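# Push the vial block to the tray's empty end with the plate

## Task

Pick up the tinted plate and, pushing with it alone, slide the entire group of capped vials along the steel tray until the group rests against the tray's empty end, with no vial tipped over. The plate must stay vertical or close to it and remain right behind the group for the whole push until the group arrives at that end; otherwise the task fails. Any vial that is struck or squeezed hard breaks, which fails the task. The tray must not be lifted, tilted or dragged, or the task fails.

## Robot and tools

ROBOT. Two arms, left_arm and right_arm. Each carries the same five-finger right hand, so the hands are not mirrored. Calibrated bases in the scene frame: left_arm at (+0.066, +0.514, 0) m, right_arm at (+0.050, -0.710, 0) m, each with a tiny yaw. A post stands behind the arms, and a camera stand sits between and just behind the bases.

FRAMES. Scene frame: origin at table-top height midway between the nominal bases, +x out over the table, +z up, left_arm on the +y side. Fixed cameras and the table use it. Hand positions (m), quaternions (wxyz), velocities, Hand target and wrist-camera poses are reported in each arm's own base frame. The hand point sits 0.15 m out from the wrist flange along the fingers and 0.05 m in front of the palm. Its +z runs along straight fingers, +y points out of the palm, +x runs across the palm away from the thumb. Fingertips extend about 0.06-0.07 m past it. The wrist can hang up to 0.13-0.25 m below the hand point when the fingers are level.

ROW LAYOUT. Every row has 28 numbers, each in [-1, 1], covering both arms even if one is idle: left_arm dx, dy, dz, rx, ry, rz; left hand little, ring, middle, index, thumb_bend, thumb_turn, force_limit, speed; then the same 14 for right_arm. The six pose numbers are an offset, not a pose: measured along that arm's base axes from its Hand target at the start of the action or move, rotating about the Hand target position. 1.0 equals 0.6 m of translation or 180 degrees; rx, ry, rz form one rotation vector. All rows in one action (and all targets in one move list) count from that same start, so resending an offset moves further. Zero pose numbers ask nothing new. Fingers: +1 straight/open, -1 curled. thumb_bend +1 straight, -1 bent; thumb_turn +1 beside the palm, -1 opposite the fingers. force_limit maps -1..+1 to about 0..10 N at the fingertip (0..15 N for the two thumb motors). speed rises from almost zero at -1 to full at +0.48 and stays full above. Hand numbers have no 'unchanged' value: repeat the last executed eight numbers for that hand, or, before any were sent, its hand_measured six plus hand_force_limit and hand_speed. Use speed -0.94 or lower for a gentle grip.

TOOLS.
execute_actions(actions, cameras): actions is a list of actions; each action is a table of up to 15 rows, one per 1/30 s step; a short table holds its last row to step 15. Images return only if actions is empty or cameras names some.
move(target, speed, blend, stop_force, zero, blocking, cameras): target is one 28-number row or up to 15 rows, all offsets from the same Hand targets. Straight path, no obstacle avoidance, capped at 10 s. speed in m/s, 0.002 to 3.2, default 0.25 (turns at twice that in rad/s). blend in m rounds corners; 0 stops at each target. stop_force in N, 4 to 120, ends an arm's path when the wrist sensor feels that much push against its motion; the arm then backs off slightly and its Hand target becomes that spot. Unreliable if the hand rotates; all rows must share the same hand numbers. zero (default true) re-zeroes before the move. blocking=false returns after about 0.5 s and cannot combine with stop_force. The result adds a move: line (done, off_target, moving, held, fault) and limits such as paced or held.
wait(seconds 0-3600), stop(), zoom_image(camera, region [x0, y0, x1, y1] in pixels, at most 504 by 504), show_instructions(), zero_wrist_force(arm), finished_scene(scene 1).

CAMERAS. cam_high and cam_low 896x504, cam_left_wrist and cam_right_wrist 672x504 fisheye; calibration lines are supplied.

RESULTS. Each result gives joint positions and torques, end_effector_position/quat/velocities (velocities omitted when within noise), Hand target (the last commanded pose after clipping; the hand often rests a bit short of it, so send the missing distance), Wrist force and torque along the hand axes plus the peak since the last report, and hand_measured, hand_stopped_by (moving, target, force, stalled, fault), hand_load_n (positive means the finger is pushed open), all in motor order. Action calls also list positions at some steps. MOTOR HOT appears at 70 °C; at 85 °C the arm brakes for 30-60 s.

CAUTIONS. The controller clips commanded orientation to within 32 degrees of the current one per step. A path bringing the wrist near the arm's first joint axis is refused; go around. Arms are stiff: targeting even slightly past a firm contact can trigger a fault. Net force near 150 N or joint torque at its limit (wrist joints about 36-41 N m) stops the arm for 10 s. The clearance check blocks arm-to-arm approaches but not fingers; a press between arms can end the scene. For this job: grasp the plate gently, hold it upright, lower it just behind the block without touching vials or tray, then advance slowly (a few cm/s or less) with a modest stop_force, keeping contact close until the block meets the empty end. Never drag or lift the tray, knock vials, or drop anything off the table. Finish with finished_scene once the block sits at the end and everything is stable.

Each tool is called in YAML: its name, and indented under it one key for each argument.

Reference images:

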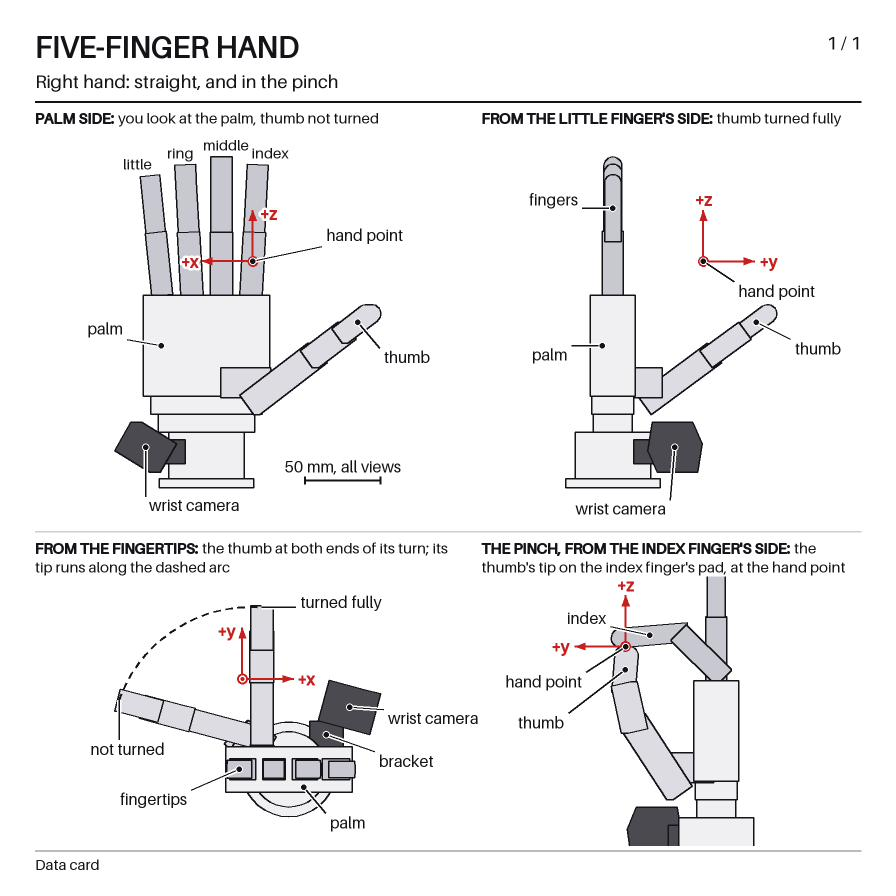

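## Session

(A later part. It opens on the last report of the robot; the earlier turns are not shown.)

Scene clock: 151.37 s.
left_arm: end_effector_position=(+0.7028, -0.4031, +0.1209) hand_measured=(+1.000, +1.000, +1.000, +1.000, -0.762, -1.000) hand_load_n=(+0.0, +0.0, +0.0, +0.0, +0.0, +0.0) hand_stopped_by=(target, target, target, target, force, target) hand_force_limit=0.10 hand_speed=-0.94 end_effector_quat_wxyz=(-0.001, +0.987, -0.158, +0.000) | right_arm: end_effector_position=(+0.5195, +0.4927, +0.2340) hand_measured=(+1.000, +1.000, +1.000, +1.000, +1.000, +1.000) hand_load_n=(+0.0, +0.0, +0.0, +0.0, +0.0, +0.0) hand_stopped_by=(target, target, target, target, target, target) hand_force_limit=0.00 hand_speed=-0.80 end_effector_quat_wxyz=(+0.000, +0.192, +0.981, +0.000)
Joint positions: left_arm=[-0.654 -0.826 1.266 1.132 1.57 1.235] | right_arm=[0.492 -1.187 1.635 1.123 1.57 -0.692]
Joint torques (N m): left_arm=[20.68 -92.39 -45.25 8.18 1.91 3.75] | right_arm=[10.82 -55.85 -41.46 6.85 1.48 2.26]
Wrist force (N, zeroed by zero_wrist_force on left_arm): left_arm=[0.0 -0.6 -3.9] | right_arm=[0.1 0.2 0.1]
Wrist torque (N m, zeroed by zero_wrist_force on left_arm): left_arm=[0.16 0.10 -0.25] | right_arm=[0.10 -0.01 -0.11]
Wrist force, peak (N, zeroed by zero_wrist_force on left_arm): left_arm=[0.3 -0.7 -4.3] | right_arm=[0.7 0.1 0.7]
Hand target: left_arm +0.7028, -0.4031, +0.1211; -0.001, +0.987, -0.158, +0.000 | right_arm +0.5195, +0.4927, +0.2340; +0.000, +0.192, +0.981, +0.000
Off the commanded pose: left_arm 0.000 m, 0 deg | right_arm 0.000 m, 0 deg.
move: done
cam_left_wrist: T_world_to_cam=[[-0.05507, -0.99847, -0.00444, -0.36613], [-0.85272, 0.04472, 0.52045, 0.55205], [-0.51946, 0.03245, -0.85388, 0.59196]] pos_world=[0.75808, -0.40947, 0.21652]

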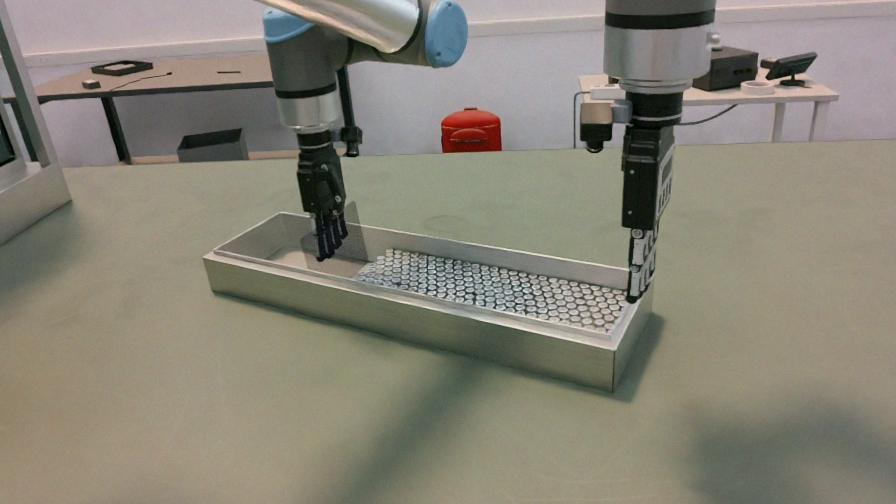

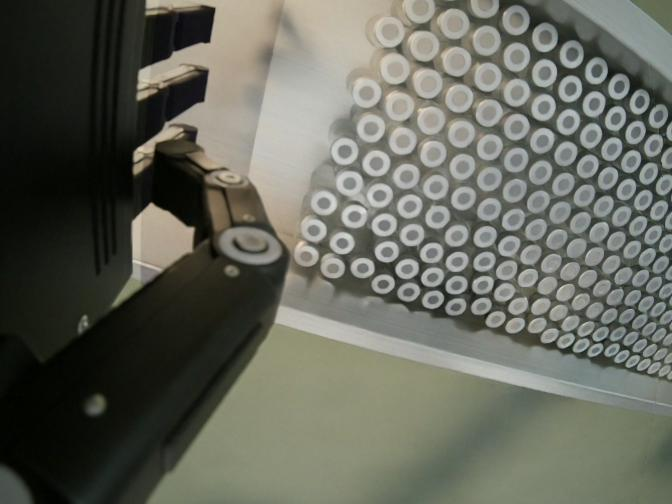

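move:
  target:
    - [0,0,0,0,0,0,1,1,1,1,0.0,-1,0.1,-0.6,0,0,0,0,0,0,1,1,1,1,1,1,0,-0.8]
    - [0.0029,0.0087,-0.0233,-0.0348,0.0115,0,1,1,1,1,0.0,-1,0.1,-0.6,0,0,0,0,0,0,1,1,1,1,1,1,0,-0.8]
  speed: 0.02
  cameras: ["cam_low", "cam_left_wrist"]

zoom_image:
  camera: "cam_low"
  region: [280, 170, 440, 310]

zoom_image:
  camera: "cam_left_wrist"
  region: [100, 0, 360, 300]

Scene clock: 158.00 s.
left_arm: end_effector_position=(+0.7045, -0.3979, +0.1072) hand_measured=(+1.000, +1.000, +1.000, +1.000, +0.000, -1.000) hand_load_n=(+0.0, +0.0, +0.0, +0.0, +0.0, +0.0) hand_stopped_by=(target, target, target, target, target, target) hand_force_limit=0.10 hand_speed=-0.60 end_effector_quat_wxyz=(+0.056, +0.986, -0.158, -0.009) | right_arm: end_effector_position=(+0.5195, +0.4927, +0.2340) hand_measured=(+1.000, +1.000, +1.000, +1.000, +1.000, +1.000) hand_load_n=(+0.0, +0.0, +0.0, +0.0, +0.0, +0.0) hand_stopped_by=(target, target, target, target, target, target) hand_force_limit=0.00 hand_speed=-0.80 end_effector_quat_wxyz=(+0.000, +0.192, +0.981, +0.000)
Joint positions: left_arm=[-0.612 -0.818 1.287 1.069 1.68 1.275] | right_arm=[0.492 -1.187 1.635 1.123 1.57 -0.692]
Joint torques (N m): left_arm=[21.4 -74.03 -24.03 0.25 3.21 3.51] | right_arm=[14.04 -57.32 -41.62 6.82 1.42 1.78]
Wrist force (N, zeroed by zero_wrist_force on left_arm): left_arm=[0.4 -0.8 -4.0] | right_arm=[0.1 0.0 0.4]
Wrist torque (N m, zeroed by zero_wrist_force on left_arm): left_arm=[0.23 0.09 -0.20] | right_arm=[0.05 -0.02 -0.12]
Wrist force, peak (N, zeroed by zero_wrist_force on left_arm): left_arm=[0.2 -1.1 -4.2] | right_arm=[0.6 0.1 0.8]
Hand target: left_arm +0.7046, -0.3979, +0.1071; +0.056, +0.986, -0.158, -0.009 | right_arm +0.5195, +0.4927, +0.2340; +0.000, +0.192, +0.981, +0.000
Off the commanded pose: left_arm 0.000 m, 0 deg | right_arm 0.000 m, 0 deg.
move: done
cam_left_wrist: T_world_to_cam=[[-0.05326, -0.99291, 0.1063, -0.37176], [-0.83355, 0.10282, 0.54279, 0.56768], [-0.54987, -0.0597, -0.83312, 0.56346]] pos_world=[0.76322, -0.39385, 0.20082]

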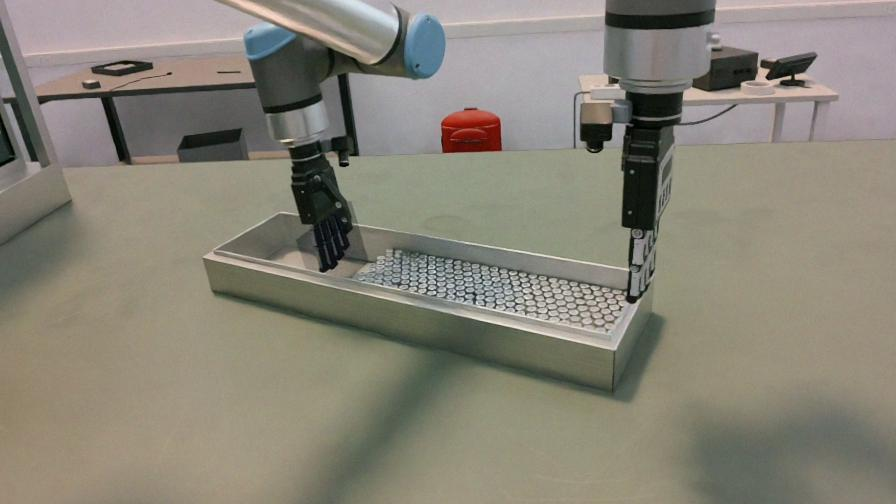

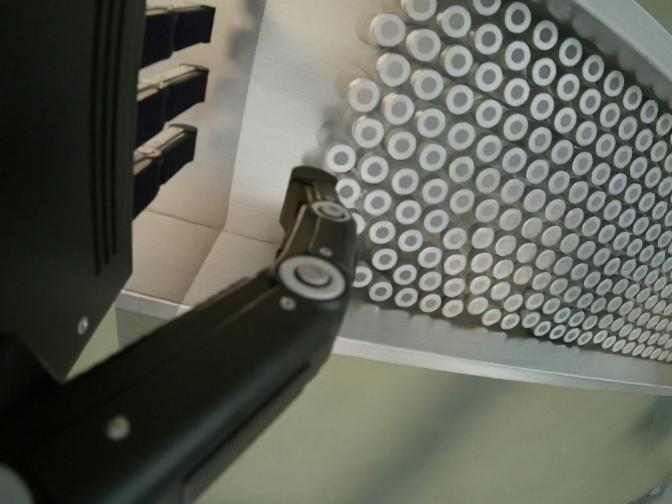

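Scaled by 3.150 from the camera's image (finer frame: 1280x720).

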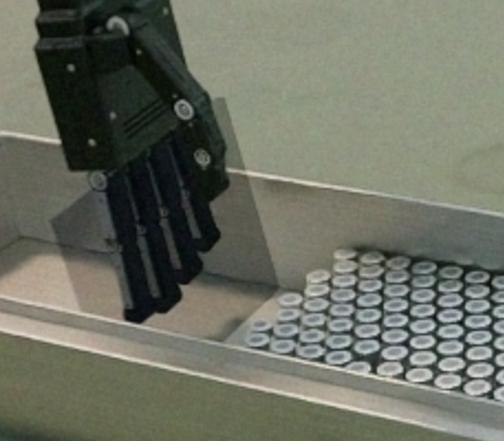

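Scaled by 1.680 from the camera's image (finer frame: 960x720).

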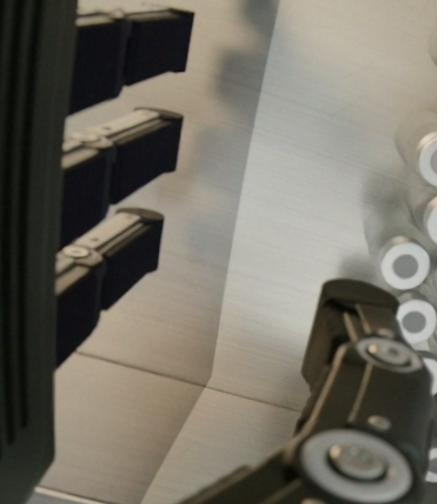

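move:
  target: [0,0,0,0,0,0,1,1,1,1,-0.99,-1,0.1,-0.9,0,0,0,0,0,0,1,1,1,1,1,1,0,-0.8]
  cameras: ["cam_low", "cam_left_wrist"]

zoom_image:
  camera: "cam_low"
  region: [280, 170, 440, 310]

zoom_image:
  camera: "cam_left_wrist"
  region: [100, 0, 360, 300]

Scene clock: 163.27 s.
left_arm: end_effector_position=(+0.7046, -0.3979, +0.1071) hand_measured=(+1.000, +1.000, +1.000, +1.000, -0.706, -1.000) hand_load_n=(+0.0, +0.0, +0.0, +0.0, +0.0, +0.0) hand_stopped_by=(target, target, target, target, moving, target) hand_force_limit=0.10 hand_speed=-0.90 end_effector_quat_wxyz=(+0.056, +0.986, -0.158, -0.009) | right_arm: end_effector_position=(+0.5195, +0.4927, +0.2340) hand_measured=(+1.000, +1.000, +1.000, +1.000, +1.000, +1.000) hand_load_n=(+0.0, +0.0, +0.0, +0.0, +0.0, +0.0) hand_stopped_by=(target, target, target, target, target, target) hand_force_limit=0.00 hand_speed=-0.80 end_effector_quat_wxyz=(+0.000, +0.192, +0.981, +0.000)
Joint positions: left_arm=[-0.612 -0.818 1.287 1.069 1.68 1.275] | right_arm=[0.492 -1.187 1.635 1.123 1.57 -0.692]
Joint torques (N m): left_arm=[20.74 -74.44 -24.33 0.09 3.14 3.41] | right_arm=[11.23 -55.62 -42.3 5.96 1.74 2.22]
Wrist force (N, zeroed by zero_wrist_force on left_arm): left_arm=[0.3 -0.7 -3.8] | right_arm=[0.4 -0.1 0.3]
Wrist torque (N m, zeroed by zero_wrist_force on left_arm): left_arm=[0.23 0.10 -0.21] | right_arm=[0.05 -0.05 -0.10]
Wrist force, peak (N, zeroed by zero_wrist_force on left_arm): left_arm=[0.5 -1.0 -4.3] | right_arm=[0.9 0.1 0.6]
Hand target: left_arm +0.7046, -0.3979, +0.1071; +0.056, +0.986, -0.158, -0.009 | right_arm +0.5195, +0.4927, +0.2340; +0.000, +0.192, +0.981, +0.000
Off the commanded pose: left_arm 0.000 m, 0 deg | right_arm 0.000 m, 0 deg.
move: moving (left_arm; no rest 5 s after the move's start)
cam_left_wrist: T_world_to_cam=[[-0.05323, -0.99288, 0.10652, -0.37182], [-0.83351, 0.10292, 0.54283, 0.56768], [-0.54993, -0.0599, -0.83306, 0.56342]] pos_world=[0.76322, -0.39385, 0.20082]

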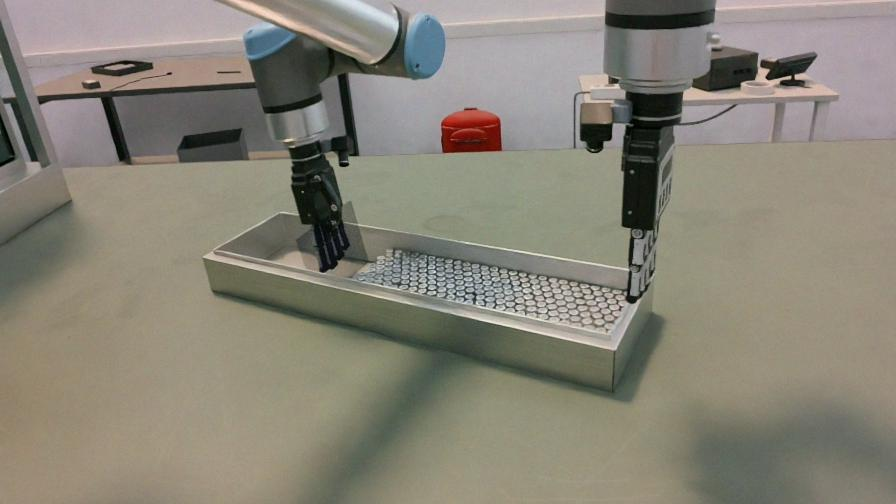

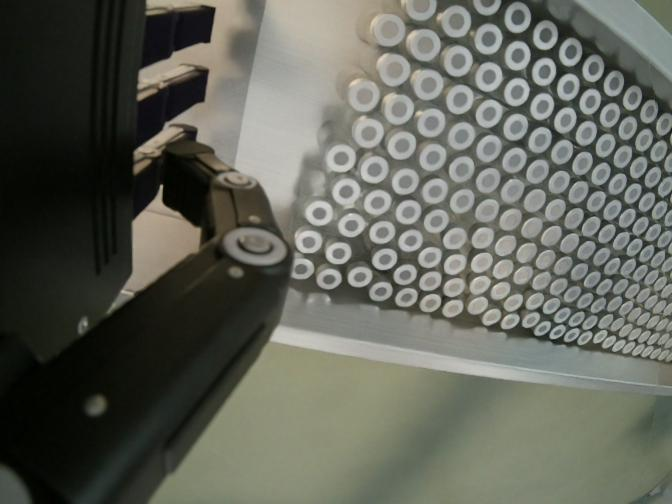

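Scaled by 3.150 from the camera's image (finer frame: 1280x720).

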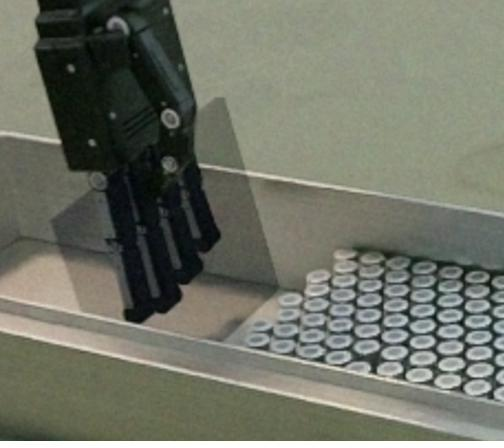

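Scaled by 1.680 from the camera's image (finer frame: 960x720).

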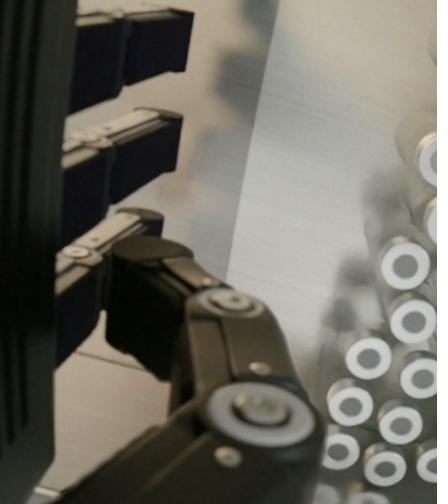

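Still moving; wait for it to finish.

wait:
  seconds: 2

Scene clock: 165.33 s.
left_arm: end_effector_position=(+0.7046, -0.3979, +0.1071) hand_measured=(+1.000, +1.000, +1.000, +1.000, -0.788, -1.000) hand_load_n=(+0.0, +0.0, +0.0, +0.0, +8.0, +0.5) hand_stopped_by=(target, target, target, target, force, target) hand_force_limit=0.10 hand_speed=-0.90 end_effector_quat_wxyz=(+0.056, +0.986, -0.158, -0.009) | right_arm: end_effector_position=(+0.5195, +0.4927, +0.2340) hand_measured=(+1.000, +1.000, +1.000, +1.000, +1.000, +1.000) hand_load_n=(+0.0, +0.0, +0.0, +0.0, +0.0, +0.0) hand_stopped_by=(target, target, target, target, target, target) hand_force_limit=0.00 hand_speed=-0.80 end_effector_quat_wxyz=(+0.000, +0.192, +0.981, +0.000)
Joint positions: left_arm=[-0.612 -0.818 1.287 1.069 1.68 1.275] | right_arm=[0.492 -1.187 1.635 1.123 1.57 -0.692]
Joint torques (N m): left_arm=[20.61 -75.38 -24.39 0.68 2.5 3.61] | right_arm=[13.34 -54.56 -41.93 6.4 2.24 1.76]
Wrist force (N, zeroed by zero_wrist_force on left_arm): left_arm=[-0.1 -0.9 -3.3] | right_arm=[0.3 0.2 0.5]
Wrist torque (N m, zeroed by zero_wrist_force on left_arm): left_arm=[0.12 0.15 -0.23] | right_arm=[0.08 -0.05 -0.09]
Wrist force, peak (N, zeroed by zero_wrist_force on left_arm): left_arm=[0.3 -0.9 -4.0] | right_arm=[0.7 0.2 0.9]
Hand target: left_arm +0.7046, -0.3979, +0.1071; +0.056, +0.986, -0.158, -0.009 | right_arm +0.5195, +0.4927, +0.2340; +0.000, +0.192, +0.981, +0.000
Off the commanded pose: left_arm 0.000 m, 0 deg | right_arm 0.000 m, 0 deg.
wait: 2.00 s; at rest by 0.63 s

move:
  target: [0,0,0.04,0,0,0,1,1,1,1,-0.99,-1,0.1,-0.9,0,0,0,0,0,0,1,1,1,1,1,1,0,-0.8]
  speed: 0.02
  cameras: ["cam_low", "cam_left_wrist"]

zoom_image:
  camera: "cam_low"
  region: [280, 170, 440, 310]

Scene clock: 167.03 s.
left_arm: end_effector_position=(+0.7046, -0.3979, +0.1309) hand_measured=(+1.000, +1.000, +1.000, +1.000, -0.788, -1.000) hand_load_n=(+0.0, +0.0, +0.0, +0.0, +5.5, +0.0) hand_stopped_by=(target, target, target, target, force, target) hand_force_limit=0.10 hand_speed=-0.90 end_effector_quat_wxyz=(+0.056, +0.986, -0.158, -0.009) | right_arm: end_effector_position=(+0.5195, +0.4927, +0.2340) hand_measured=(+1.000, +1.000, +1.000, +1.000, +1.000, +1.000) hand_load_n=(+0.0, +0.0, +0.0, +0.0, +0.0, +0.0) hand_stopped_by=(target, target, target, target, target, target) hand_force_limit=0.00 hand_speed=-0.80 end_effector_quat_wxyz=(+0.000, +0.192, +0.981, +0.000)
Joint positions: left_arm=[-0.612 -0.836 1.273 1.101 1.68 1.275] | right_arm=[0.492 -1.187 1.635 1.123 1.57 -0.692]
Joint torques (N m): left_arm=[18.28 -92.22 -45.68 8.17 2.19 3.17] | right_arm=[13.52 -55.76 -41.27 6.56 1.74 1.4]
Wrist force (N, zeroed by zero_wrist_force on left_arm): left_arm=[0.0 -1.2 -2.4] | right_arm=[0.3 0.0 0.2]
Wrist torque (N m, zeroed by zero_wrist_force on left_arm): left_arm=[0.08 0.09 -0.27] | right_arm=[0.07 -0.04 -0.10]
Wrist force, peak (N, zeroed by zero_wrist_force on left_arm): left_arm=[-0.1 -0.8 -3.7] | right_arm=[0.7 0.6 0.4]
Hand target: left_arm +0.7046, -0.3979, +0.1311; +0.056, +0.986, -0.158, -0.009 | right_arm +0.5195, +0.4927, +0.2340; +0.000, +0.192, +0.981, +0.000
Off the commanded pose: left_arm 0.000 m, 0 deg | right_arm 0.000 m, 0 deg.
move: done
cam_left_wrist: T_world_to_cam=[[-0.05323, -0.99288, 0.10652, -0.37435], [-0.83351, 0.10292, 0.54283, 0.55476], [-0.54993, -0.0599, -0.83306, 0.58324]] pos_world=[0.76322, -0.39385, 0.22462]

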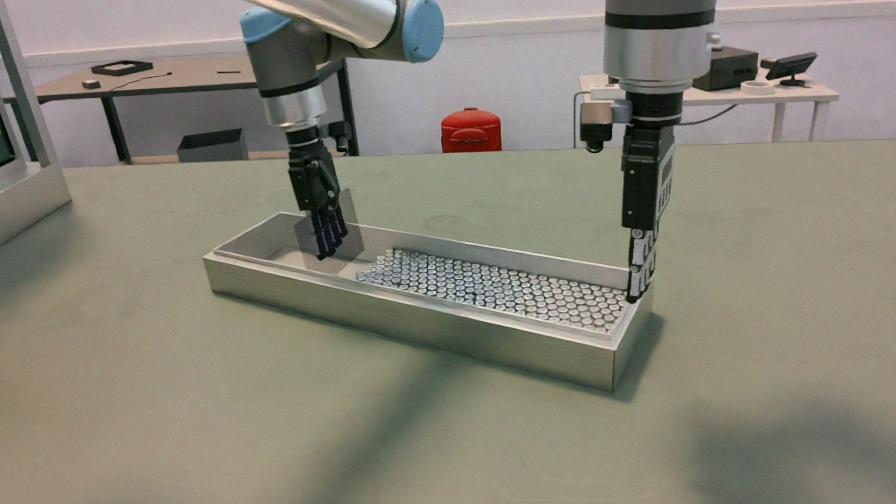

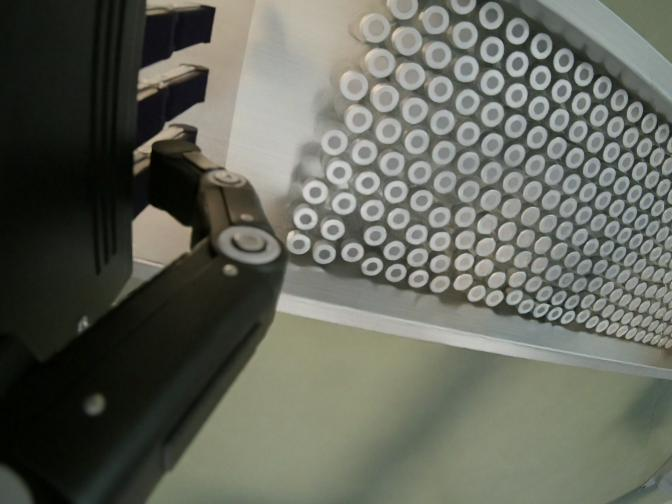

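Scaled by 3.150 from the camera's image (finer frame: 1280x720).

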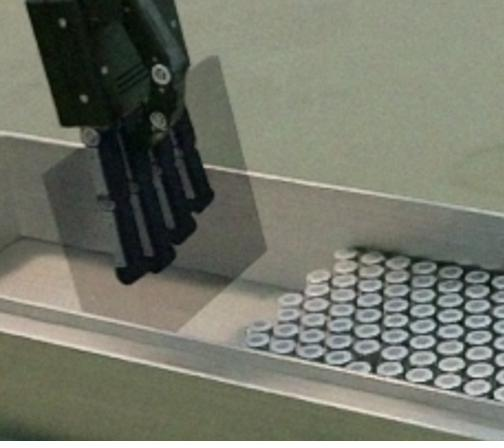

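wait:
  seconds: 0.1
  cameras: ["cam_high"]

zoom_image:
  camera: "cam_high"
  region: [455, 120, 555, 220]

Scene clock: 167.37 s.
left_arm: end_effector_position=(+0.7046, -0.3979, +0.1311) hand_measured=(+1.000, +1.000, +1.000, +1.000, -0.788, -1.000) hand_load_n=(+0.0, +0.0, +0.0, +0.0, +5.5, +0.0) hand_stopped_by=(target, target, target, target, force, target) hand_force_limit=0.10 hand_speed=-0.90 end_effector_quat_wxyz=(+0.056, +0.986, -0.158, -0.009) | right_arm: end_effector_position=(+0.5195, +0.4927, +0.2340) hand_measured=(+1.000, +1.000, +1.000, +1.000, +1.000, +1.000) hand_load_n=(+0.0, +0.0, +0.0, +0.0, +0.0, +0.0) hand_stopped_by=(target, target, target, target, target, target) hand_force_limit=0.00 hand_speed=-0.80 end_effector_quat_wxyz=(+0.000, +0.192, +0.981, +0.000)
Joint positions: left_arm=[-0.612 -0.836 1.273 1.101 1.68 1.275] | right_arm=[0.492 -1.187 1.635 1.123 1.57 -0.692]
Joint torques (N m): left_arm=[17.34 -91.99 -45.17 7.76 1.93 2.96] | right_arm=[14.45 -55.43 -41.63 6.51 1.57 2.21]
Wrist force (N, zeroed by zero_wrist_force on left_arm): left_arm=[0.2 -0.9 -2.6] | right_arm=[0.3 0.3 0.7]
Wrist torque (N m, zeroed by zero_wrist_force on left_arm): left_arm=[0.13 0.08 -0.25] | right_arm=[0.09 -0.06 -0.09]
Wrist force, peak (N, zeroed by zero_wrist_force on left_arm): left_arm=[0.0 -0.7 -2.9] | right_arm=[0.0 0.1 0.9]
Hand target: left_arm +0.7046, -0.3979, +0.1311; +0.056, +0.986, -0.158, -0.009 | right_arm +0.5195, +0.4927, +0.2340; +0.000, +0.192, +0.981, +0.000
Off the commanded pose: left_arm 0.000 m, 0 deg | right_arm 0.000 m, 0 deg.
wait: 0.10 s; at rest from the start

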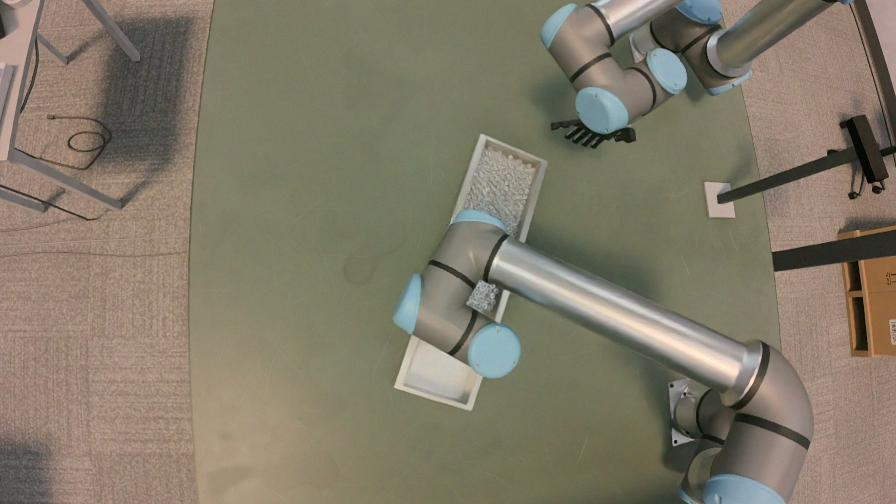

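Scaled by 5.040 from the camera's image (finer frame: 1280x720).

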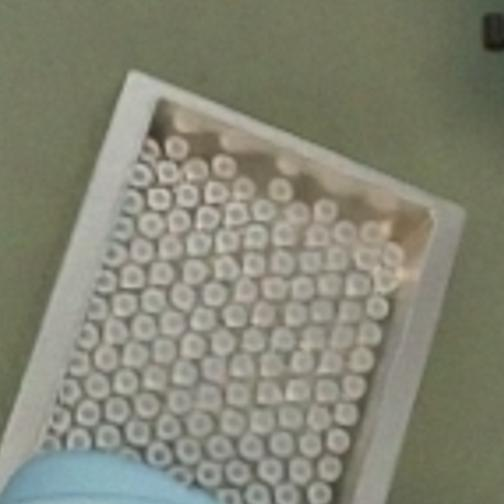

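move:
  target:
    - [0,0,0.3167,0,0,0,1,1,1,1,-0.99,-1,0.1,-0.9,-0.2,-0.35,0.15,0,0,0,1,1,1,1,1,1,0,-0.8]
    - [-0.2282,-0.2833,0.26,0.1031,0.045,0.4637,1,1,1,1,-0.99,-1,0.1,-0.9,-0.2,-0.35,0.15,0,0,0,1,1,1,1,1,1,0,-0.8]
  speed: [0.12,0.15]
  blend: [0.01,0]
  cameras: ["all"]

Scene clock: 175.97 s.
left_arm: end_effector_position=(+0.5677, -0.5678, +0.2872) hand_measured=(+1.000, +1.000, +1.000, +1.000, -0.788, -1.000) hand_load_n=(+0.0, +0.0, +0.0, +0.0, +5.0, +0.0) hand_stopped_by=(target, target, target, target, force, target) hand_force_limit=0.10 hand_speed=-0.90 end_effector_quat_wxyz=(-0.088, +0.834, +0.542, -0.056) | right_arm: end_effector_position=(+0.3995, +0.2827, +0.3240) hand_measured=(+1.000, +1.000, +1.000, +1.000, +1.000, +1.000) hand_load_n=(+0.0, +0.0, +0.0, +0.0, -0.5, +0.0) hand_stopped_by=(target, target, target, target, target, target) hand_force_limit=0.00 hand_speed=-0.80 end_effector_quat_wxyz=(+0.000, +0.192, +0.981, +0.000)
Joint positions: left_arm=[-0.974 -0.989 1.259 1.479 1.679 -0.546] | right_arm=[0.175 -1.62 1.981 1.211 1.57 -1.009]
Joint torques (N m): left_arm=[-16.97 -67.31 -47.99 8.27 3.2 -1.83] | right_arm=[-11.46 -42.75 -25.05 6.93 -1.18 -2.41]
Wrist force (N, zeroed by zero_wrist_force on left_arm): left_arm=[0.2 -0.4 -2.7] | right_arm=[0.7 -0.4 0.2]
Wrist torque (N m, zeroed by zero_wrist_force on left_arm): left_arm=[0.04 0.09 -0.05] | right_arm=[0.06 -0.02 0.12]
Wrist force, peak (N, zeroed by zero_wrist_force on left_arm): left_arm=[0.3 -1.6 -3.4] | right_arm=[0.7 -0.8 0.8]
Hand target: left_arm +0.5676, -0.5678, +0.2871; -0.088, +0.834, +0.542, -0.056 | right_arm +0.3995, +0.2827, +0.3240; +0.000, +0.192, +0.981, +0.000
Off the commanded pose: left_arm 0.000 m, 0 deg | right_arm 0.000 m, 0 deg.
move: done
cam_left_wrist: T_world_to_cam=[[0.96827, -0.14608, -0.20279, -0.57721], [-0.037, -0.88624, 0.46174, -0.61716], [-0.24717, -0.43958, -0.86352, 0.24924]] pos_world=[0.59766, -0.52171, 0.38313]
cam_right_wrist: T_world_to_cam=[[0.07028, 0.99748, 0.01003, -0.31583], [0.88015, -0.06674, 0.46997, -0.47528], [0.46946, -0.0242, -0.88262, 0.2127]] pos_world=[0.34066, 0.28846, 0.41427]

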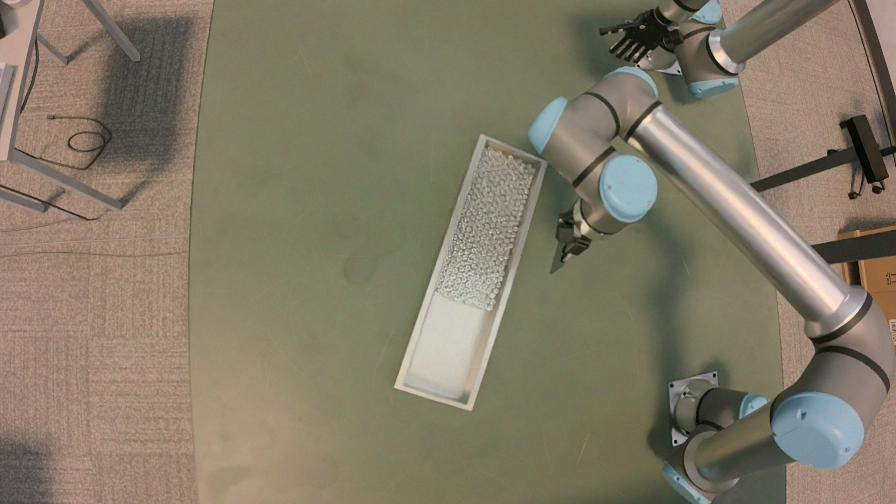

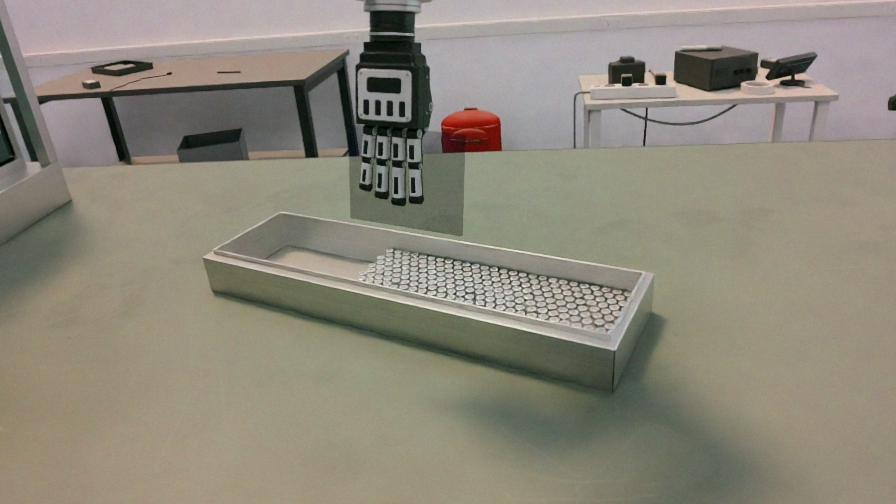

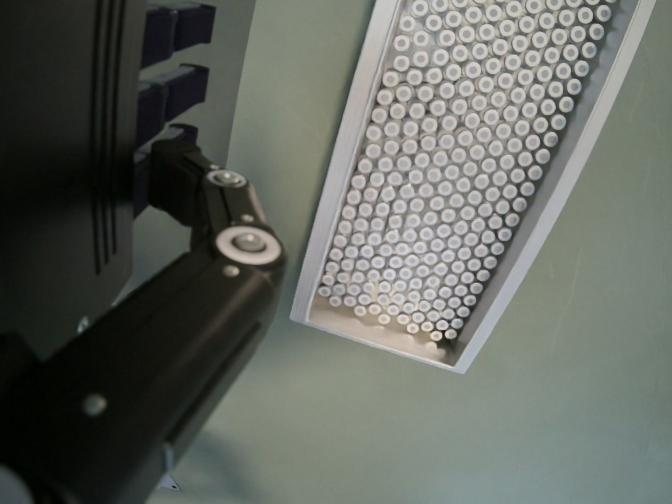

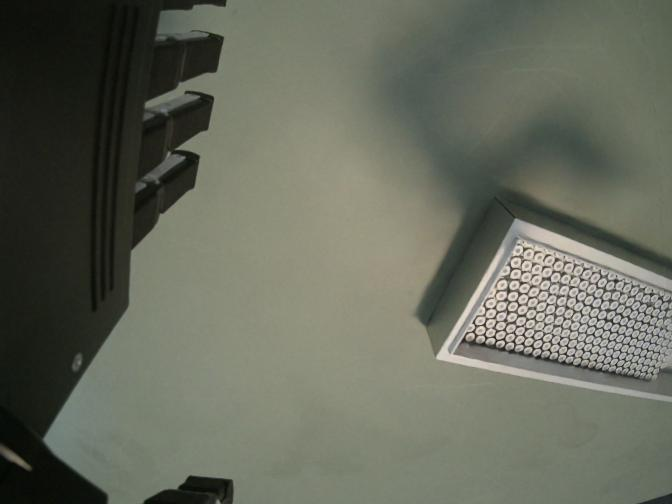

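zoom_image:
  camera: "cam_high"
  region: [400, 120, 560, 330]

zoom_image:
  camera: "cam_low"
  region: [330, 50, 490, 250]

zoom_image:
  camera: "cam_left_wrist"
  region: [280, 180, 500, 390]

zoom_image:
  camera: "cam_low"
  region: [340, 220, 660, 400]

Scaled by 2.400 from the camera's image (finer frame: 1280x720).

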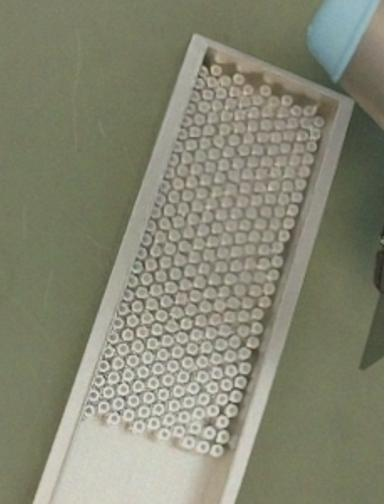

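Scaled by 2.520 from the camera's image (finer frame: 1280x720).

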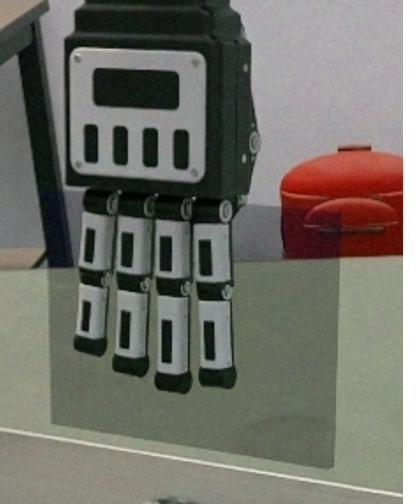

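Scaled by 2.291 from the camera's image (finer frame: 960x720).

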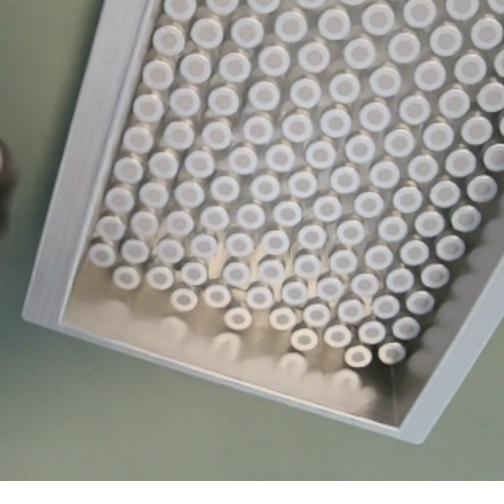

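Scaled by 1.575 from the camera's image (finer frame: 1280x720).

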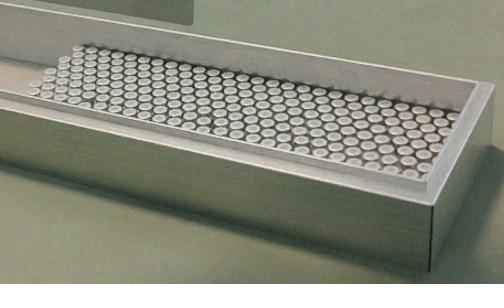

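move:
  target: [0.0158,-0.007,-0.3118,0,0,0,1,1,1,1,-0.99,-1,0.1,-0.9,0,0,0,0,0,0,1,1,1,1,1,1,0,-0.8]
  speed: 0.06
  stop_force: 6
  cameras: ["cam_low", "cam_left_wrist"]

zoom_image:
  camera: "cam_low"
  region: [340, 200, 520, 390]

Scene clock: 181.13 s.
left_arm: end_effector_position=(+0.5771, -0.5720, +0.1001) hand_measured=(+1.000, +1.000, +1.000, +1.000, -0.788, -1.000) hand_load_n=(+0.0, +0.0, +0.0, +0.0, +5.5, +0.5) hand_stopped_by=(target, target, target, target, force, target) hand_force_limit=0.10 hand_speed=-0.90 end_effector_quat_wxyz=(-0.088, +0.834, +0.542, -0.056) | right_arm: end_effector_position=(+0.3995, +0.2827, +0.3240) hand_measured=(+1.000, +1.000, +1.000, +1.000, +1.000, +1.000) hand_load_n=(+0.0, +0.0, +0.0, +0.0, +0.0, +0.0) hand_stopped_by=(target, target, target, target, target, target) hand_force_limit=0.00 hand_speed=-0.80 end_effector_quat_wxyz=(+0.000, +0.192, +0.981, +0.000)
Joint positions: left_arm=[-0.967 -0.85 1.379 1.221 1.678 -0.539] | right_arm=[0.175 -1.62 1.981 1.211 1.57 -1.009]
Joint torques (N m): left_arm=[21.24 -72.18 -22.66 0.43 -0.93 2.13] | right_arm=[-8.12 -44.54 -24.28 6.93 -0.89 -2.4]
Wrist force (N, zeroed by zero_wrist_force on left_arm): left_arm=[0.2 -0.3 -2.3] | right_arm=[0.8 -0.2 0.1]
Wrist torque (N m, zeroed by zero_wrist_force on left_arm): left_arm=[0.06 0.15 -0.06] | right_arm=[0.09 -0.04 0.14]
Wrist force, peak (N, zeroed by zero_wrist_force on left_arm): left_arm=[0.6 -0.7 -3.5] | right_arm=[1.0 -0.6 0.3]
Hand target: left_arm +0.5771, -0.5720, +0.1001; -0.088, +0.834, +0.542, -0.056 | right_arm +0.3995, +0.2827, +0.3240; +0.000, +0.192, +0.981, +0.000
Off the commanded pose: left_arm 0.000 m, 0 deg | right_arm 0.000 m, 0 deg.
move: done
cam_left_wrist: T_world_to_cam=[[0.96829, -0.14595, -0.20275, -0.62492], [-0.03691, -0.88626, 0.46172, -0.5342], [-0.24708, -0.43959, -0.86355, 0.08811]] pos_world=[0.60716, -0.52591, 0.19603]

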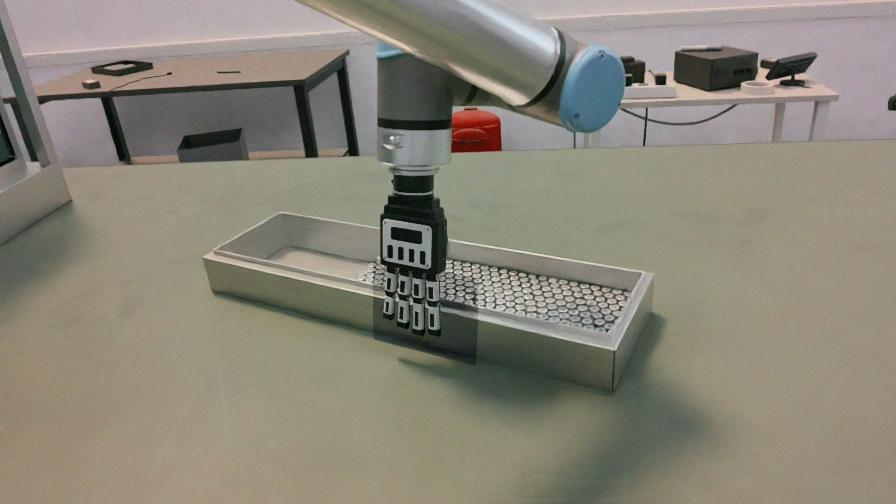

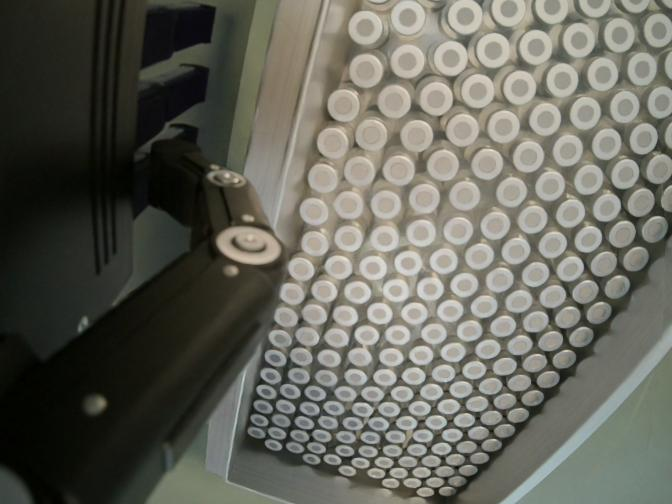

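Scaled by 2.653 from the camera's image (finer frame: 1280x720).

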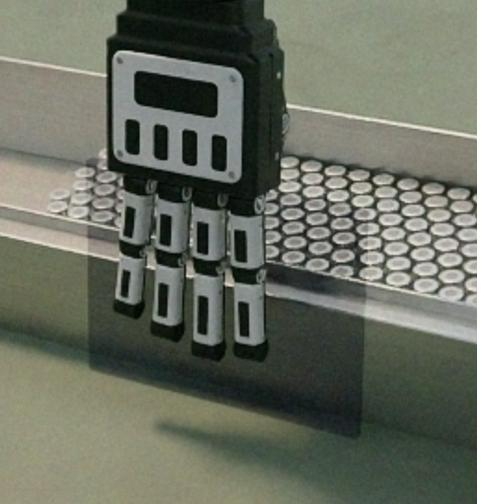

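move:
  target: [0,0,-0.05,0,0,0,1,1,1,1,-0.99,-1,0.1,-0.9,0,0,0,0,0,0,1,1,1,1,1,1,0,-0.8]
  speed: 0.008
  stop_force: 4
  cameras: ["cam_low", "cam_left_wrist"]

zoom_image:
  camera: "cam_low"
  region: [340, 200, 520, 390]

Scene clock: 184.40 s.
left_arm: end_effector_position=(+0.5771, -0.5720, +0.0874) hand_measured=(+1.000, +1.000, +1.000, +1.000, -0.788, -1.000) hand_load_n=(+0.0, +0.5, +0.0, +0.0, +4.5, +0.5) hand_stopped_by=(target, target, target, target, force, target) hand_force_limit=0.10 hand_speed=-0.90 end_effector_quat_wxyz=(-0.088, +0.834, +0.542, -0.056) | right_arm: end_effector_position=(+0.3995, +0.2827, +0.3240) hand_measured=(+1.000, +1.000, +1.000, +1.000, +1.000, +1.000) hand_load_n=(+0.0, +0.0, +0.0, +0.0, +0.0, +0.0) hand_stopped_by=(target, target, target, target, target, target) hand_force_limit=0.00 hand_speed=-0.80 end_effector_quat_wxyz=(+0.000, +0.192, +0.981, +0.000)
Joint positions: left_arm=[-0.967 -0.839 1.385 1.204 1.678 -0.539] | right_arm=[0.175 -1.62 1.981 1.211 1.57 -1.009]
Joint torques (N m): left_arm=[19.08 -88.66 -42.52 6.48 -1.06 2.01] | right_arm=[-12.16 -43.29 -24.94 6.28 -0.76 -2.37]
Wrist force (N, zeroed by zero_wrist_force on left_arm): left_arm=[0.4 -0.4 -2.3] | right_arm=[0.6 -0.2 0.5]
Wrist torque (N m, zeroed by zero_wrist_force on left_arm): left_arm=[0.07 0.11 -0.04] | right_arm=[0.07 -0.01 0.11]
Wrist force, peak (N, zeroed by zero_wrist_force on left_arm): left_arm=[-0.2 -0.7 -11.0] | right_arm=[1.1 -0.2 0.1]
Hand target: left_arm +0.5771, -0.5720, +0.0874; -0.088, +0.834, +0.542, -0.056 (not the last commanded pose) | right_arm +0.3995, +0.2827, +0.3240; +0.000, +0.192, +0.981, +0.000
Off the commanded pose: left_arm 0.017 m, 0 deg | right_arm 0.000 m, 0 deg.
move: contact (left_arm)
cam_left_wrist: T_world_to_cam=[[0.9683, -0.14587, -0.2028, -0.62745], [-0.03682, -0.88627, 0.4617, -0.52839], [-0.24708, -0.43959, -0.86354, 0.07715]] pos_world=[0.60716, -0.52591, 0.18333]

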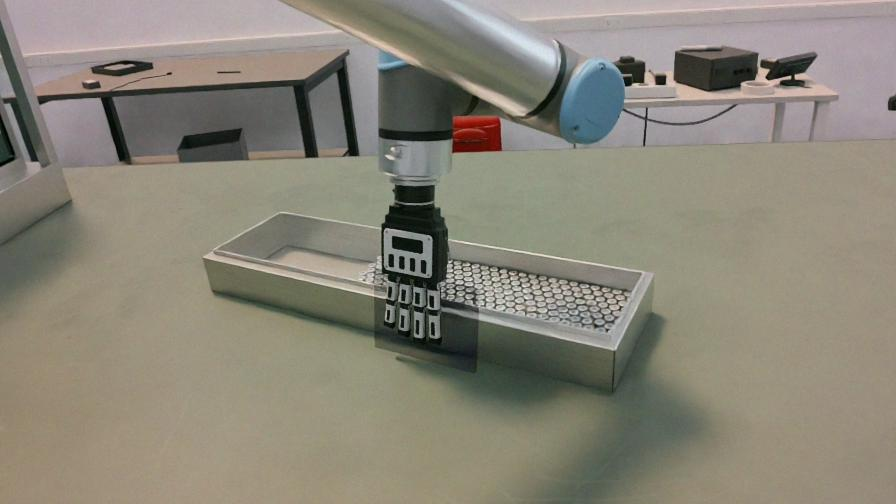

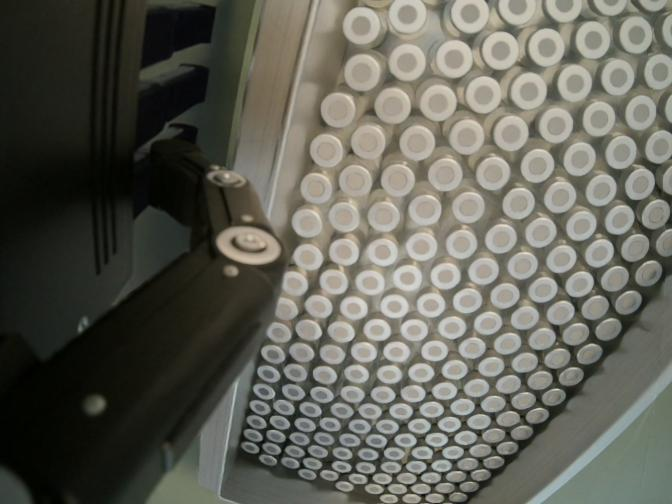

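Scaled by 2.653 from the camera's image (finer frame: 1280x720).

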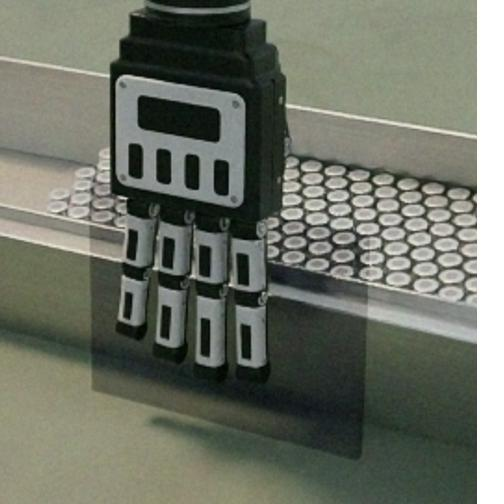

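move:
  target: [0.0305,-0.0135,0.0015,0,0,0,1,1,1,1,-0.99,-1,0.1,-0.9,0,0,0,0,0,0,1,1,1,1,1,1,0,-0.8]
  speed: 0.006
  stop_force: 4
  cameras: ["cam_low", "cam_left_wrist"]

zoom_image:
  camera: "cam_low"
  region: [340, 200, 520, 390]

Scene clock: 188.63 s.
left_arm: end_effector_position=(+0.5899, -0.5777, +0.0880) hand_measured=(+1.000, +1.000, +1.000, +1.000, -0.788, -1.000) hand_load_n=(+0.0, +0.0, +0.0, +0.5, +5.5, +0.5) hand_stopped_by=(target, target, target, target, force, target) hand_force_limit=0.10 hand_speed=-0.90 end_effector_quat_wxyz=(-0.088, +0.834, +0.542, -0.056) | right_arm: end_effector_position=(+0.3995, +0.2827, +0.3240) hand_measured=(+1.000, +1.000, +1.000, +1.000, +1.000, +1.000) hand_load_n=(+0.0, +0.0, +0.0, +0.0, +0.0, +0.0) hand_stopped_by=(target, target, target, target, target, target) hand_force_limit=0.00 hand_speed=-0.80 end_effector_quat_wxyz=(+0.000, +0.192, +0.981, +0.000)
Joint positions: left_arm=[-0.957 -0.82 1.35 1.222 1.676 -0.53] | right_arm=[0.175 -1.62 1.981 1.211 1.57 -1.009]
Joint torques (N m): left_arm=[-15.66 -89.25 -23.5 0.25 1.62 -1.2] | right_arm=[-9.3 -44.84 -24.17 7.05 -0.96 -2.46]
Wrist force (N, zeroed by zero_wrist_force on left_arm): left_arm=[0.9 -2.9 -2.7] | right_arm=[0.5 -0.1 0.2]
Wrist torque (N m, zeroed by zero_wrist_force on left_arm): left_arm=[0.08 0.12 -0.12] | right_arm=[0.10 0.02 0.12]
Wrist force, peak (N, zeroed by zero_wrist_force on left_arm): left_arm=[-0.5 -7.0 -0.9] | right_arm=[0.8 -0.3 0.8]
Hand target: left_arm +0.5899, -0.5777, +0.0880; -0.088, +0.834, +0.542, -0.056 (not the last commanded pose) | right_arm +0.3995, +0.2827, +0.3240; +0.000, +0.192, +0.981, +0.000
Off the commanded pose: left_arm 0.006 m, 0 deg | right_arm 0.000 m, 0 deg.
move: contact (left_arm)
cam_left_wrist: T_world_to_cam=[[0.96829, -0.14595, -0.20275, -0.6405], [-0.03691, -0.88626, 0.46172, -0.53319], [-0.24708, -0.43959, -0.86355, 0.0783]] pos_world=[0.61986, -0.53161, 0.18393]

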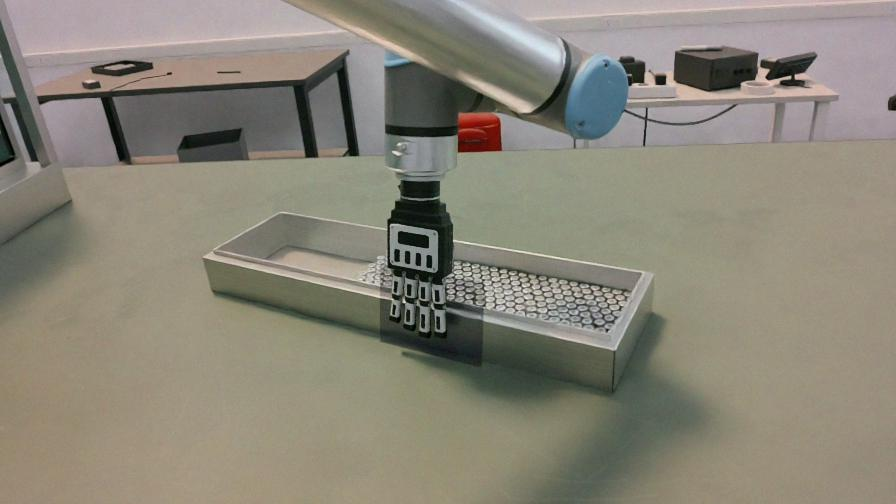

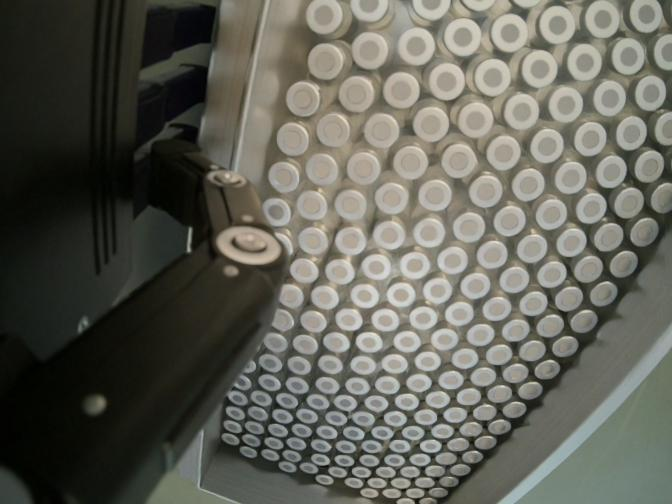

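Scaled by 2.653 from the camera's image (finer frame: 1280x720).

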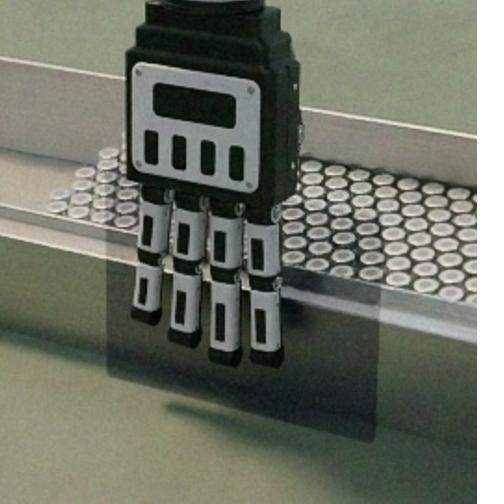

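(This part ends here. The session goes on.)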